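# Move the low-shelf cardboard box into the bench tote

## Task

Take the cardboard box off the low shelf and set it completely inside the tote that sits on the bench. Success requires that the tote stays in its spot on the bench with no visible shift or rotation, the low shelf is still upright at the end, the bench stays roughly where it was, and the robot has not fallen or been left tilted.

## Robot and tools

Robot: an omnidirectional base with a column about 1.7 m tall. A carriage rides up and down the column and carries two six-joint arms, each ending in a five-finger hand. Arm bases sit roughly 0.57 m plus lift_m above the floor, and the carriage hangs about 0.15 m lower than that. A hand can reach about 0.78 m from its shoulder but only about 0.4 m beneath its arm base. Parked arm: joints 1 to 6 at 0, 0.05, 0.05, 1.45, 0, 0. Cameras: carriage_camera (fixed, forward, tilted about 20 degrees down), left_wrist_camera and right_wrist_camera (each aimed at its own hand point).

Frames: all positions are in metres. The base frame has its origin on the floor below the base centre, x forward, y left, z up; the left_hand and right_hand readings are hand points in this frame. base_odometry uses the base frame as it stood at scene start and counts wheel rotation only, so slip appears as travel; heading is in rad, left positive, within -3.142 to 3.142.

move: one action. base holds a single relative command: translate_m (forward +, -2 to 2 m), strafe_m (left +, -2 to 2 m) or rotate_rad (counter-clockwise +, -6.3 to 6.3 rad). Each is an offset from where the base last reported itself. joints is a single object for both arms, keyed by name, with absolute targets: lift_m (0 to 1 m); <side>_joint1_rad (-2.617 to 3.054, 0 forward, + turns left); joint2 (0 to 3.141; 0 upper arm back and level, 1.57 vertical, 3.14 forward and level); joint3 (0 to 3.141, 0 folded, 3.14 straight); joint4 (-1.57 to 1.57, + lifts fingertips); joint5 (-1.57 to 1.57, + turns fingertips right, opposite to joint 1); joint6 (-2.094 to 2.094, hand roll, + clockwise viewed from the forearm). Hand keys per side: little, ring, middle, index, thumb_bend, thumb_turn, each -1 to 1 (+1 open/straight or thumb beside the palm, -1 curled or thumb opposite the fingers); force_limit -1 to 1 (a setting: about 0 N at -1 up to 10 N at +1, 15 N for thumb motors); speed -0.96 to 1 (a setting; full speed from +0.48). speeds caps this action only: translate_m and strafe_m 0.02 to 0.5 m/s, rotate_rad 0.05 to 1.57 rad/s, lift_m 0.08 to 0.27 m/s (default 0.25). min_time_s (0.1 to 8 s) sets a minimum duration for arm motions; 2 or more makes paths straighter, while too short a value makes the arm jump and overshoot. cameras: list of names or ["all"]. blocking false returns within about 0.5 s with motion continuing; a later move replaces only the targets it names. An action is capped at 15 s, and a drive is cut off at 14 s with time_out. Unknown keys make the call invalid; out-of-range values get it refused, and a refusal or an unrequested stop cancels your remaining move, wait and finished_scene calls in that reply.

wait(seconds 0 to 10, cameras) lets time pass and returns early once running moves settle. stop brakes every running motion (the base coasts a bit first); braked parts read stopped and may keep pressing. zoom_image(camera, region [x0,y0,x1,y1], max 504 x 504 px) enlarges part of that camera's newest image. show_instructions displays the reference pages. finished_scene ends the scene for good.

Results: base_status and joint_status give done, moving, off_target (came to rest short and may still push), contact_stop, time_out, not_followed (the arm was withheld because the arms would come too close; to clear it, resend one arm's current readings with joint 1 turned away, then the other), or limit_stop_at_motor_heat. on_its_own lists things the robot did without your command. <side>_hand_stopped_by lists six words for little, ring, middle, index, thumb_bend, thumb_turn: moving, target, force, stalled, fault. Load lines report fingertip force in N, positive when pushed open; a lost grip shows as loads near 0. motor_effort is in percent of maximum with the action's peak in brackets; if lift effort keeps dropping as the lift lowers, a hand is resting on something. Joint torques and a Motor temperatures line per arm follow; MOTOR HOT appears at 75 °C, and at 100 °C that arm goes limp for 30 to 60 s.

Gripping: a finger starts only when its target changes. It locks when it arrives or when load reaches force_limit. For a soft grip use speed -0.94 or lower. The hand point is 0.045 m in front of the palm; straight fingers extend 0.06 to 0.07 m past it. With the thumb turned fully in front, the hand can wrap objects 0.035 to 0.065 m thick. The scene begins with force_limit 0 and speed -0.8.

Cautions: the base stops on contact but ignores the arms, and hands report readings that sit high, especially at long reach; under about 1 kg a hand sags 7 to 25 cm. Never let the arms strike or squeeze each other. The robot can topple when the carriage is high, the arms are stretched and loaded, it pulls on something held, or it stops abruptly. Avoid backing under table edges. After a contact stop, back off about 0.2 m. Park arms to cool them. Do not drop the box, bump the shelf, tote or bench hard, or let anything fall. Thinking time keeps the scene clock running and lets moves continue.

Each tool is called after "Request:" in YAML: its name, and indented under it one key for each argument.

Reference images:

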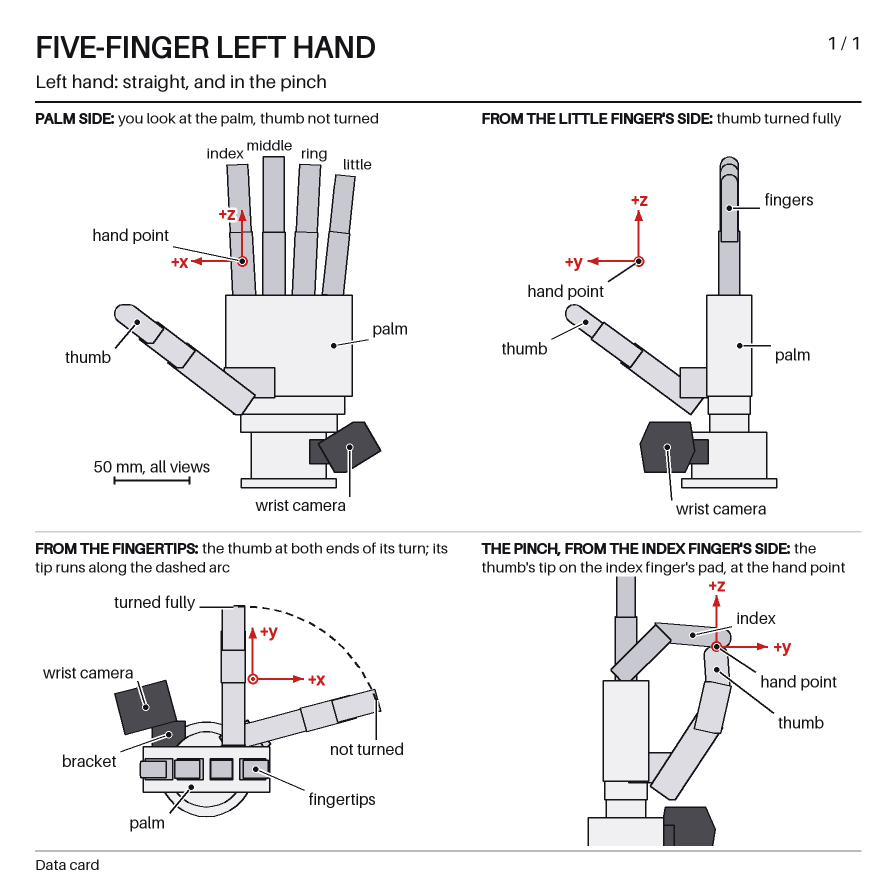

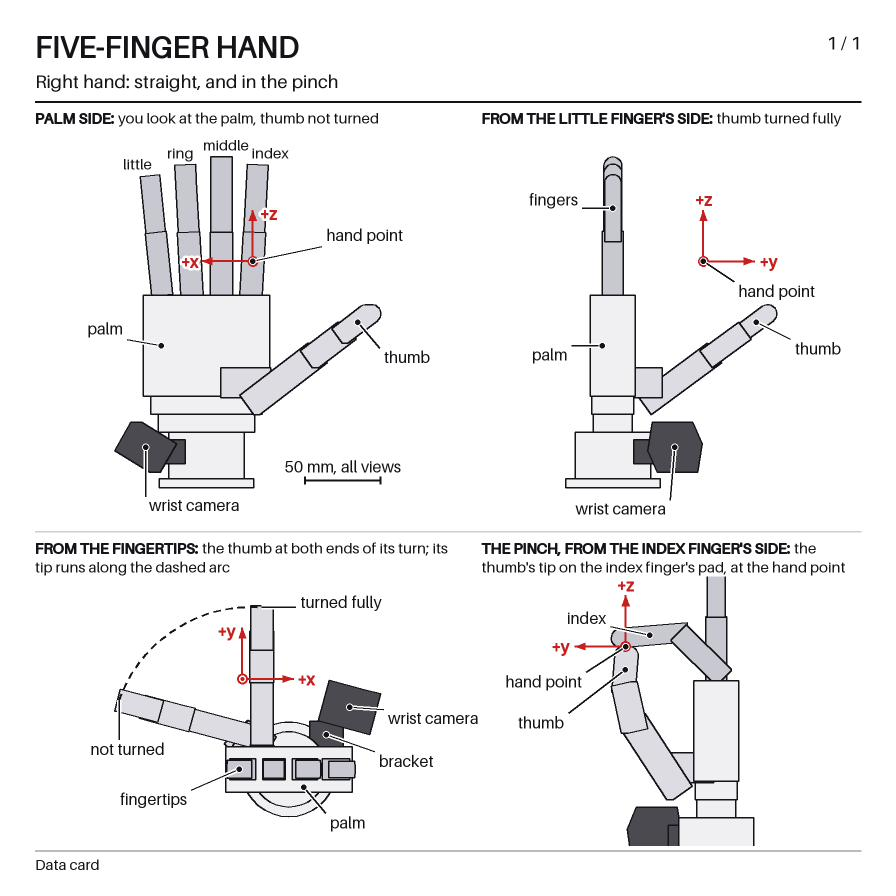

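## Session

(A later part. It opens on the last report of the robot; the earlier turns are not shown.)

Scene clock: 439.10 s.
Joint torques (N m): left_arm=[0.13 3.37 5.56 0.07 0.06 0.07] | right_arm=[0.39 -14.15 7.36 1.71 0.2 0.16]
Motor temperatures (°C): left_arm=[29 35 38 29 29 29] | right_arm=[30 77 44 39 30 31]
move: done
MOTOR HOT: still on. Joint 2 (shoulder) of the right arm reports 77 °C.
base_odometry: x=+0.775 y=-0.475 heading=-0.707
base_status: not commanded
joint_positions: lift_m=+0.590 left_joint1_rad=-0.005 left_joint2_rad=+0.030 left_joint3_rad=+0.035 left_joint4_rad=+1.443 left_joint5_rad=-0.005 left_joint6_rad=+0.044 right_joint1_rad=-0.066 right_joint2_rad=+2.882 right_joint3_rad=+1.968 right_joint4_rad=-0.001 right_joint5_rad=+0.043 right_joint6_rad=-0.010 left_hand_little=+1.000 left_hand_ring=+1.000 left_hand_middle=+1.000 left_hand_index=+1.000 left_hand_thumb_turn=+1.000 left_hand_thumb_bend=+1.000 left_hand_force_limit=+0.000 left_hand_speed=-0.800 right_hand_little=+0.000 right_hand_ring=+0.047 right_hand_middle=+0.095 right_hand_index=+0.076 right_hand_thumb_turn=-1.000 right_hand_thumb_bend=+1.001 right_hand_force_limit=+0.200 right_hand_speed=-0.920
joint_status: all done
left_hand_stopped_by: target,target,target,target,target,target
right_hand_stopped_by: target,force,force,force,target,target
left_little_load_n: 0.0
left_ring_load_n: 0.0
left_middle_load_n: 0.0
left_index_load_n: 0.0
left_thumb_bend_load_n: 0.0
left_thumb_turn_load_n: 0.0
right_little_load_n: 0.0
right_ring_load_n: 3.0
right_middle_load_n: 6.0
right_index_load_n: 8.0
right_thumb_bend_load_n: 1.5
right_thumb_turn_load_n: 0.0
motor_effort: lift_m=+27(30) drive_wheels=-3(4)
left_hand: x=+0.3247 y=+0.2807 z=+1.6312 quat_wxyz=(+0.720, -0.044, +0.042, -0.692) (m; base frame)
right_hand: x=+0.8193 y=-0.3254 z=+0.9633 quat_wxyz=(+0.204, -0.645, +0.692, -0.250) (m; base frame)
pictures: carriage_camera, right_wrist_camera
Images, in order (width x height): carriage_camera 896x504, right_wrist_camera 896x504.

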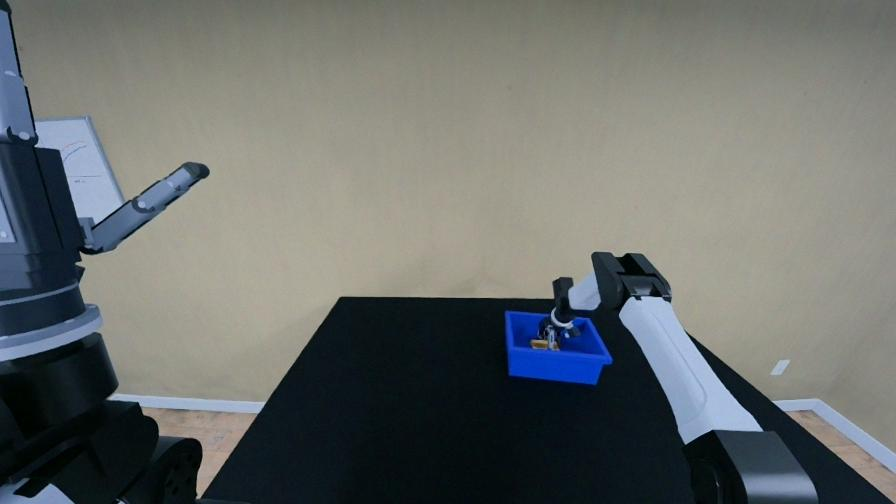

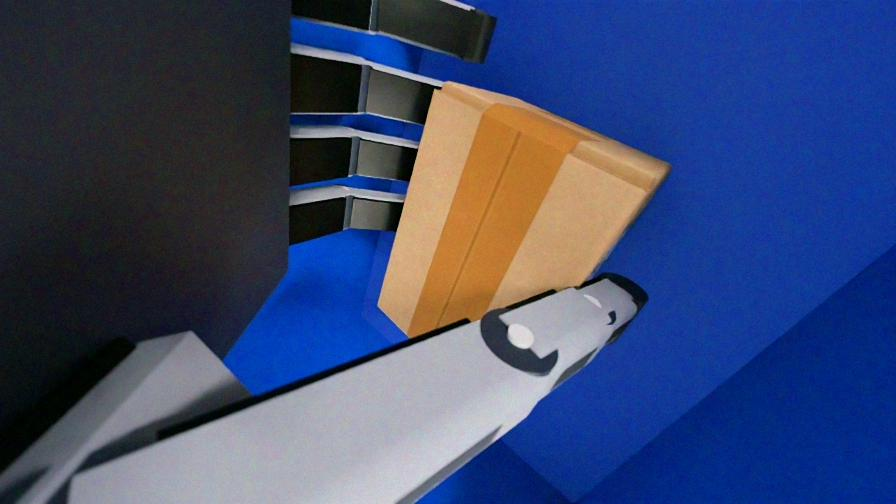

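Request:
move:
  joints: {"right_hand_index": 0.5, "right_hand_middle": 0.5, "right_hand_ring": 0.5, "right_hand_little": 0.5}
  cameras: ["right_wrist_camera"]

Scene clock: 444.57 s.
Joint torques (N m): left_arm=[0.13 3.34 5.56 0.07 0.06 0.07] | right_arm=[0.29 -14.13 7.49 1.72 0.2 0.17]
Motor temperatures (°C): left_arm=[29 35 38 29 29 29] | right_arm=[30 78 45 38 30 31]
move: done
MOTOR HOT: still on. Joint 2 (shoulder) of the right arm reports 78 °C.
base_odometry: x=+0.775 y=-0.475 heading=-0.707
base_status: not commanded
joint_positions: lift_m=+0.590 left_joint1_rad=-0.005 left_joint2_rad=+0.030 left_joint3_rad=+0.035 left_joint4_rad=+1.443 left_joint5_rad=-0.005 left_joint6_rad=+0.044 right_joint1_rad=-0.066 right_joint2_rad=+2.882 right_joint3_rad=+1.968 right_joint4_rad=-0.001 right_joint5_rad=+0.043 right_joint6_rad=-0.010 left_hand_little=+1.000 left_hand_ring=+1.000 left_hand_middle=+1.000 left_hand_index=+1.000 left_hand_thumb_turn=+1.000 left_hand_thumb_bend=+1.000 left_hand_force_limit=+0.000 left_hand_speed=-0.800 right_hand_little=+0.500 right_hand_ring=+0.500 right_hand_middle=+0.500 right_hand_index=+0.500 right_hand_thumb_turn=-1.000 right_hand_thumb_bend=+1.000 right_hand_force_limit=+0.200 right_hand_speed=-0.920
joint_status: all done
left_hand_stopped_by: target,target,target,target,target,target
right_hand_stopped_by: target,target,target,target,target,target
left_little_load_n: 0.0
left_ring_load_n: 0.0
left_middle_load_n: 0.0
left_index_load_n: 0.0
left_thumb_bend_load_n: 0.5
left_thumb_turn_load_n: 0.0
right_little_load_n: 0.0
right_ring_load_n: 0.0
right_middle_load_n: 0.0
right_index_load_n: 0.0
right_thumb_bend_load_n: 0.0
right_thumb_turn_load_n: 0.0
motor_effort: lift_m=+27(31) drive_wheels=+1(2)
left_hand: x=+0.3247 y=+0.2807 z=+1.6312 quat_wxyz=(+0.720, -0.044, +0.042, -0.692) (m; base frame)
right_hand: x=+0.8193 y=-0.3254 z=+0.9633 quat_wxyz=(+0.204, -0.645, +0.692, -0.250) (m; base frame)
pictures: right_wrist_camera
Images, in order (width x height): right_wrist_camera 896x504.

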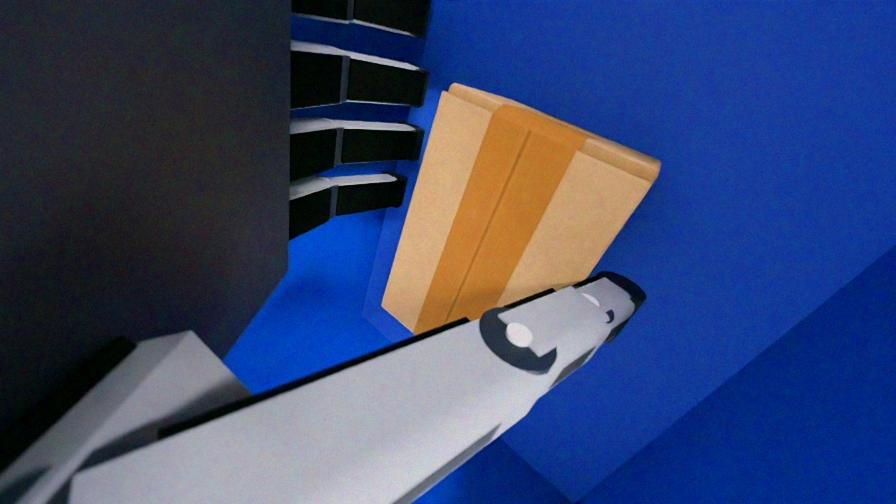

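Request:
move:
  joints: {"lift_m": 0.63}
  speeds: {"lift_m": 0.08}
  cameras: ["carriage_camera", "right_wrist_camera"]

Scene clock: 447.50 s.
Joint torques (N m): left_arm=[0.12 3.36 5.6 0.07 0.08 0.07] | right_arm=[0.32 -14.13 7.42 1.65 0.2 0.16]
Motor temperatures (°C): left_arm=[29 35 38 29 29 29] | right_arm=[30 79 45 38 30 31]
move: done
MOTOR HOT: still on. Joint 2 (shoulder) of the right arm reports 79 °C.
base_odometry: x=+0.775 y=-0.475 heading=-0.707
base_status: not commanded
joint_positions: lift_m=+0.630 left_joint1_rad=-0.005 left_joint2_rad=+0.030 left_joint3_rad=+0.035 left_joint4_rad=+1.443 left_joint5_rad=-0.005 left_joint6_rad=+0.044 right_joint1_rad=-0.066 right_joint2_rad=+2.882 right_joint3_rad=+1.969 right_joint4_rad=+0.005 right_joint5_rad=+0.043 right_joint6_rad=-0.010 left_hand_little=+1.000 left_hand_ring=+1.000 left_hand_middle=+1.000 left_hand_index=+1.000 left_hand_thumb_turn=+1.000 left_hand_thumb_bend=+1.000 left_hand_force_limit=+0.000 left_hand_speed=-0.800 right_hand_little=+0.500 right_hand_ring=+0.500 right_hand_middle=+0.500 right_hand_index=+0.500 right_hand_thumb_turn=-1.000 right_hand_thumb_bend=+1.000 right_hand_force_limit=+0.200 right_hand_speed=-0.920
joint_status: all done
left_hand_stopped_by: target,target,target,target,target,target
right_hand_stopped_by: target,target,target,target,target,target
left_little_load_n: 0.0
left_ring_load_n: 0.0
left_middle_load_n: 0.0
left_index_load_n: 0.0
left_thumb_bend_load_n: 0.0
left_thumb_turn_load_n: 0.0
right_little_load_n: 0.0
right_ring_load_n: 0.0
right_middle_load_n: 0.0
right_index_load_n: 0.0
right_thumb_bend_load_n: 0.0
right_thumb_turn_load_n: 0.0
motor_effort: lift_m=+29(41) drive_wheels=+2(4)
left_hand: x=+0.3247 y=+0.2807 z=+1.6705 quat_wxyz=(+0.720, -0.044, +0.042, -0.692) (m; base frame)
right_hand: x=+0.8211 y=-0.3255 z=+1.0037 quat_wxyz=(+0.206, -0.644, +0.692, -0.252) (m; base frame)
pictures: carriage_camera, right_wrist_camera
Images, in order (width x height): carriage_camera 896x504, right_wrist_camera 896x504.

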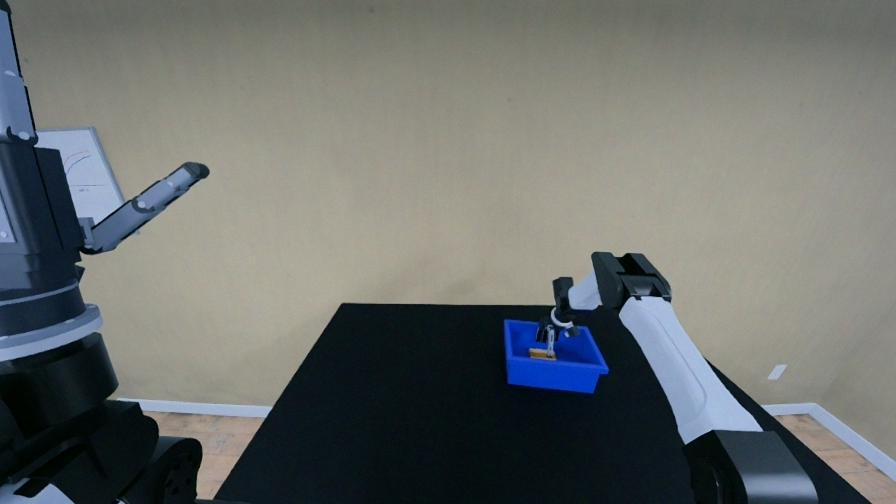

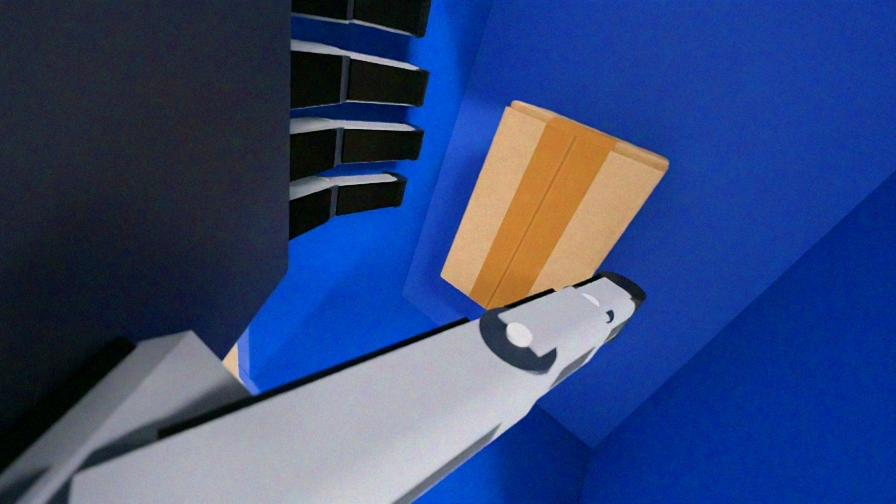

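Box is free and flat in the tote. Raise clear and back away.

Request:
move:
  joints: {"lift_m": 0.82}
  speeds: {"lift_m": 0.2}
  cameras: ["carriage_camera"]

Request:
move:
  base: {"translate_m": -0.5}
  joints: {"right_joint2_rad": 2.2, "right_joint3_rad": 1.75}
  speeds: {"translate_m": 0.2}
  min_time_s: 2.5
  cameras: ["carriage_camera"]

Request:
zoom_image:
  camera: "carriage_camera"
  region: [460, 230, 600, 330]

Scene clock: 452.27 s.
Joint torques (N m): left_arm=[0.13 3.34 5.55 0.07 0.06 0.07] | right_arm=[0.4 -14.08 7.34 1.65 0.21 0.18]
Motor temperatures (°C): left_arm=[29 35 38 29 29 29] | right_arm=[30 80 45 38 30 31]
move: done
MOTOR HOT: still on. Joint 2 (shoulder) of the right arm reports 80 °C.
base_odometry: x=+0.775 y=-0.475 heading=-0.707
base_status: not commanded
joint_positions: lift_m=+0.820 left_joint1_rad=-0.005 left_joint2_rad=+0.030 left_joint3_rad=+0.035 left_joint4_rad=+1.443 left_joint5_rad=-0.005 left_joint6_rad=+0.044 right_joint1_rad=-0.066 right_joint2_rad=+2.882 right_joint3_rad=+1.970 right_joint4_rad=+0.006 right_joint5_rad=+0.043 right_joint6_rad=-0.010 left_hand_little=+1.000 left_hand_ring=+1.000 left_hand_middle=+1.000 left_hand_index=+1.000 left_hand_thumb_turn=+1.000 left_hand_thumb_bend=+1.000 left_hand_force_limit=+0.000 left_hand_speed=-0.800 right_hand_little=+0.500 right_hand_ring=+0.500 right_hand_middle=+0.500 right_hand_index=+0.500 right_hand_thumb_turn=-1.000 right_hand_thumb_bend=+1.000 right_hand_force_limit=+0.200 right_hand_speed=-0.920
joint_status: all done
left_hand_stopped_by: target,target,target,target,target,target
right_hand_stopped_by: target,target,target,target,target,target
left_little_load_n: -0.5
left_ring_load_n: 0.0
left_middle_load_n: 0.0
left_index_load_n: 0.0
left_thumb_bend_load_n: 0.0
left_thumb_turn_load_n: 0.0
right_little_load_n: 0.0
right_ring_load_n: 0.0
right_middle_load_n: 0.0
right_index_load_n: 0.0
right_thumb_bend_load_n: 0.0
right_thumb_turn_load_n: 0.0
motor_effort: lift_m=+30(41) drive_wheels=+1(4)
left_hand: x=+0.3247 y=+0.2807 z=+1.8606 quat_wxyz=(+0.720, -0.044, +0.042, -0.692) (m; base frame)
right_hand: x=+0.8216 y=-0.3256 z=+1.1941 quat_wxyz=(+0.207, -0.644, +0.692, -0.253) (m; base frame)
pictures: carriage_camera
Images, in order (width x height): carriage_camera 896x504.

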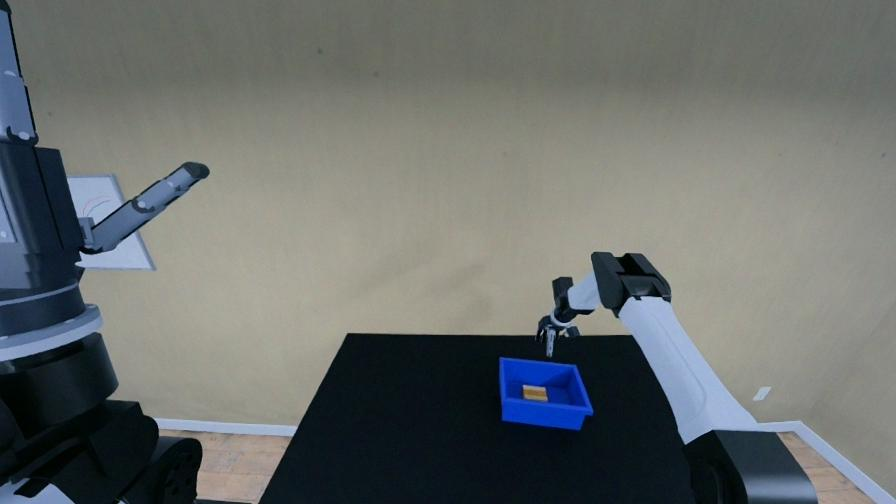

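Scene clock: 455.97 s.
Joint torques (N m): left_arm=[0.12 3.37 5.65 0.06 0.07 0.07] | right_arm=[0.35 -15.87 6.46 2.16 0.19 0.17]
Motor temperatures (°C): left_arm=[29 35 38 29 29 29] | right_arm=[30 81 44 39 30 31]
move: done
MOTOR HOT: still on. Joint 2 (shoulder) of the right arm reports 81 °C.
base_odometry: x=+0.395 y=-0.150 heading=-0.708
base_status: done
joint_positions: lift_m=+0.820 left_joint1_rad=-0.005 left_joint2_rad=+0.030 left_joint3_rad=+0.035 left_joint4_rad=+1.444 left_joint5_rad=-0.005 left_joint6_rad=+0.044 right_joint1_rad=-0.066 right_joint2_rad=+2.250 right_joint3_rad=+1.757 right_joint4_rad=+0.005 right_joint5_rad=+0.043 right_joint6_rad=-0.010 left_hand_little=+1.000 left_hand_ring=+1.000 left_hand_middle=+1.000 left_hand_index=+1.000 left_hand_thumb_turn=+1.000 left_hand_thumb_bend=+1.000 left_hand_force_limit=+0.000 left_hand_speed=-0.800 right_hand_little=+0.500 right_hand_ring=+0.500 right_hand_middle=+0.500 right_hand_index=+0.500 right_hand_thumb_turn=-1.000 right_hand_thumb_bend=+1.000 right_hand_force_limit=+0.200 right_hand_speed=-0.920
joint_status: all done
left_hand_stopped_by: target,target,target,target,target,target
right_hand_stopped_by: target,target,target,target,target,target
left_little_load_n: 0.0
left_ring_load_n: 0.0
left_middle_load_n: 0.0
left_index_load_n: 0.0
left_thumb_bend_load_n: 0.0
left_thumb_turn_load_n: 0.0
right_little_load_n: 0.0
right_ring_load_n: 0.0
right_middle_load_n: 0.0
right_index_load_n: 0.0
right_thumb_bend_load_n: 0.0
right_thumb_turn_load_n: 0.0
motor_effort: lift_m=+35(37) drive_wheels=-4(10)
left_hand: x=+0.3246 y=+0.2807 z=+1.8606 quat_wxyz=(+0.720, -0.044, +0.042, -0.692) (m; base frame)
right_hand: x=+0.8701 y=-0.3285 z=+1.4953 quat_wxyz=(+0.337, -0.581, +0.630, -0.390) (m; base frame)
pictures: carriage_camera
Images, in order (width x height): carriage_camera 896x504.

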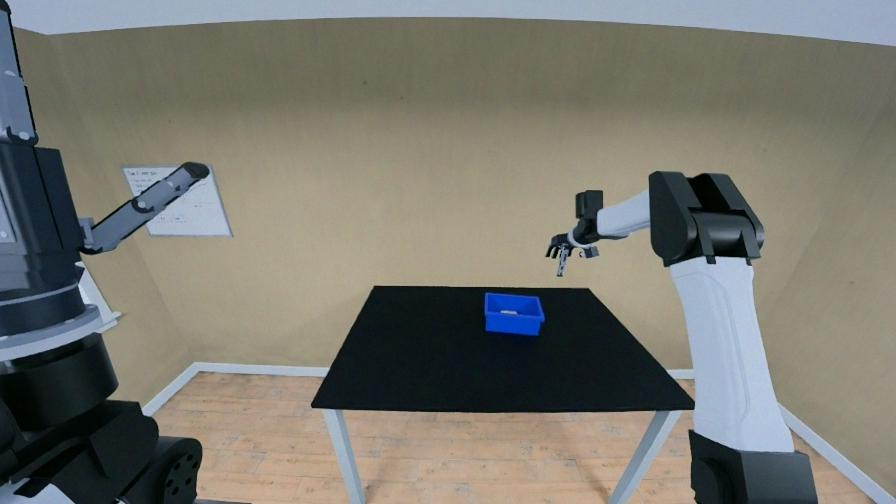

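Scaled by 3.600 from the camera's 896x504 image, which has a finer 1280x720 frame.

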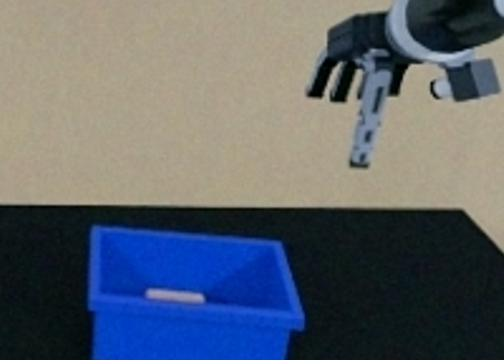

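Request:
move:
  joints: {"lift_m": 0.6, "right_joint1_rad": 0, "right_joint2_rad": 0.8, "right_joint3_rad": 0.7, "right_joint4_rad": 0.8, "right_joint5_rad": 0}
  min_time_s: 2.5
  cameras: ["carriage_camera"]

Request:
finished_scene:

Scene clock: 460.87 s.
Joint torques (N m): left_arm=[0.13 3.36 5.55 0.06 0.06 0.07] | right_arm=[0.5 -0.69 6.05 1.77 -0.01 0.17]
Motor temperatures (°C): left_arm=[29 35 38 29 29 29] | right_arm=[30 80 44 40 30 31]
move: done
MOTOR HOT: still on. Joint 2 (shoulder) of the right arm reports 80 °C.
base_odometry: x=+0.395 y=-0.150 heading=-0.708
base_status: not commanded
joint_positions: lift_m=+0.600 left_joint1_rad=-0.005 left_joint2_rad=+0.030 left_joint3_rad=+0.035 left_joint4_rad=+1.444 left_joint5_rad=-0.005 left_joint6_rad=+0.044 right_joint1_rad=-0.005 right_joint2_rad=+0.806 right_joint3_rad=+0.708 right_joint4_rad=+0.782 right_joint5_rad=+0.010 right_joint6_rad=-0.010 left_hand_little=+1.000 left_hand_ring=+1.000 left_hand_middle=+1.000 left_hand_index=+1.000 left_hand_thumb_turn=+1.000 left_hand_thumb_bend=+1.000 left_hand_force_limit=+0.000 left_hand_speed=-0.800 right_hand_little=+0.500 right_hand_ring=+0.500 right_hand_middle=+0.500 right_hand_index=+0.500 right_hand_thumb_turn=-1.000 right_hand_thumb_bend=+1.000 right_hand_force_limit=+0.200 right_hand_speed=-0.920
joint_status: all done
left_hand_stopped_by: target,target,target,target,target,target
right_hand_stopped_by: target,target,target,target,target,target
left_little_load_n: 0.0
left_ring_load_n: 0.0
left_middle_load_n: 0.0
left_index_load_n: 0.0
left_thumb_bend_load_n: 0.0
left_thumb_turn_load_n: 0.0
right_little_load_n: 0.0
right_ring_load_n: 0.0
right_middle_load_n: 0.0
right_index_load_n: 0.0
right_thumb_bend_load_n: 0.0
right_thumb_turn_load_n: 0.0
motor_effort: lift_m=+28(30) drive_wheels=+3(5)
left_hand: x=+0.3246 y=+0.2807 z=+1.6411 quat_wxyz=(+0.720, -0.044, +0.042, -0.692) (m; base frame)
right_hand: x=+0.5637 y=-0.2818 z=+1.6619 quat_wxyz=(+0.632, -0.301, +0.306, -0.645) (m; base frame)
pictures: carriage_camera
Images, in order (width x height): carriage_camera 896x504.

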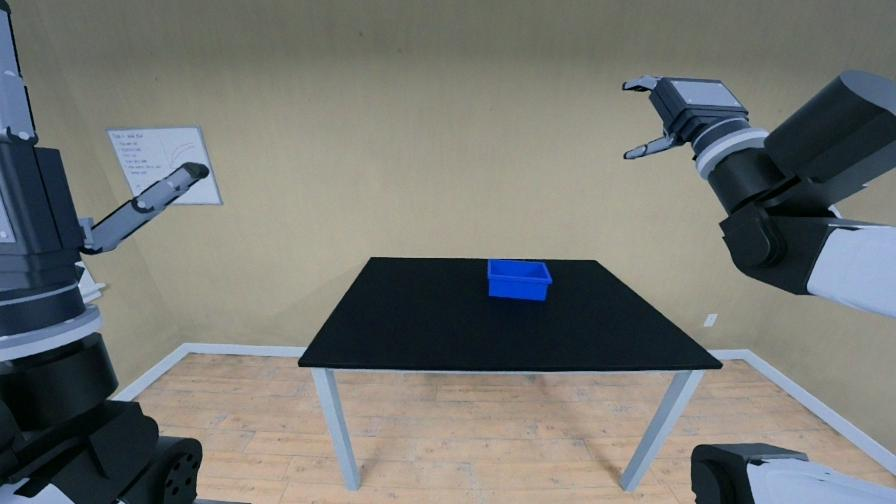

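The scene is finished: the task was done.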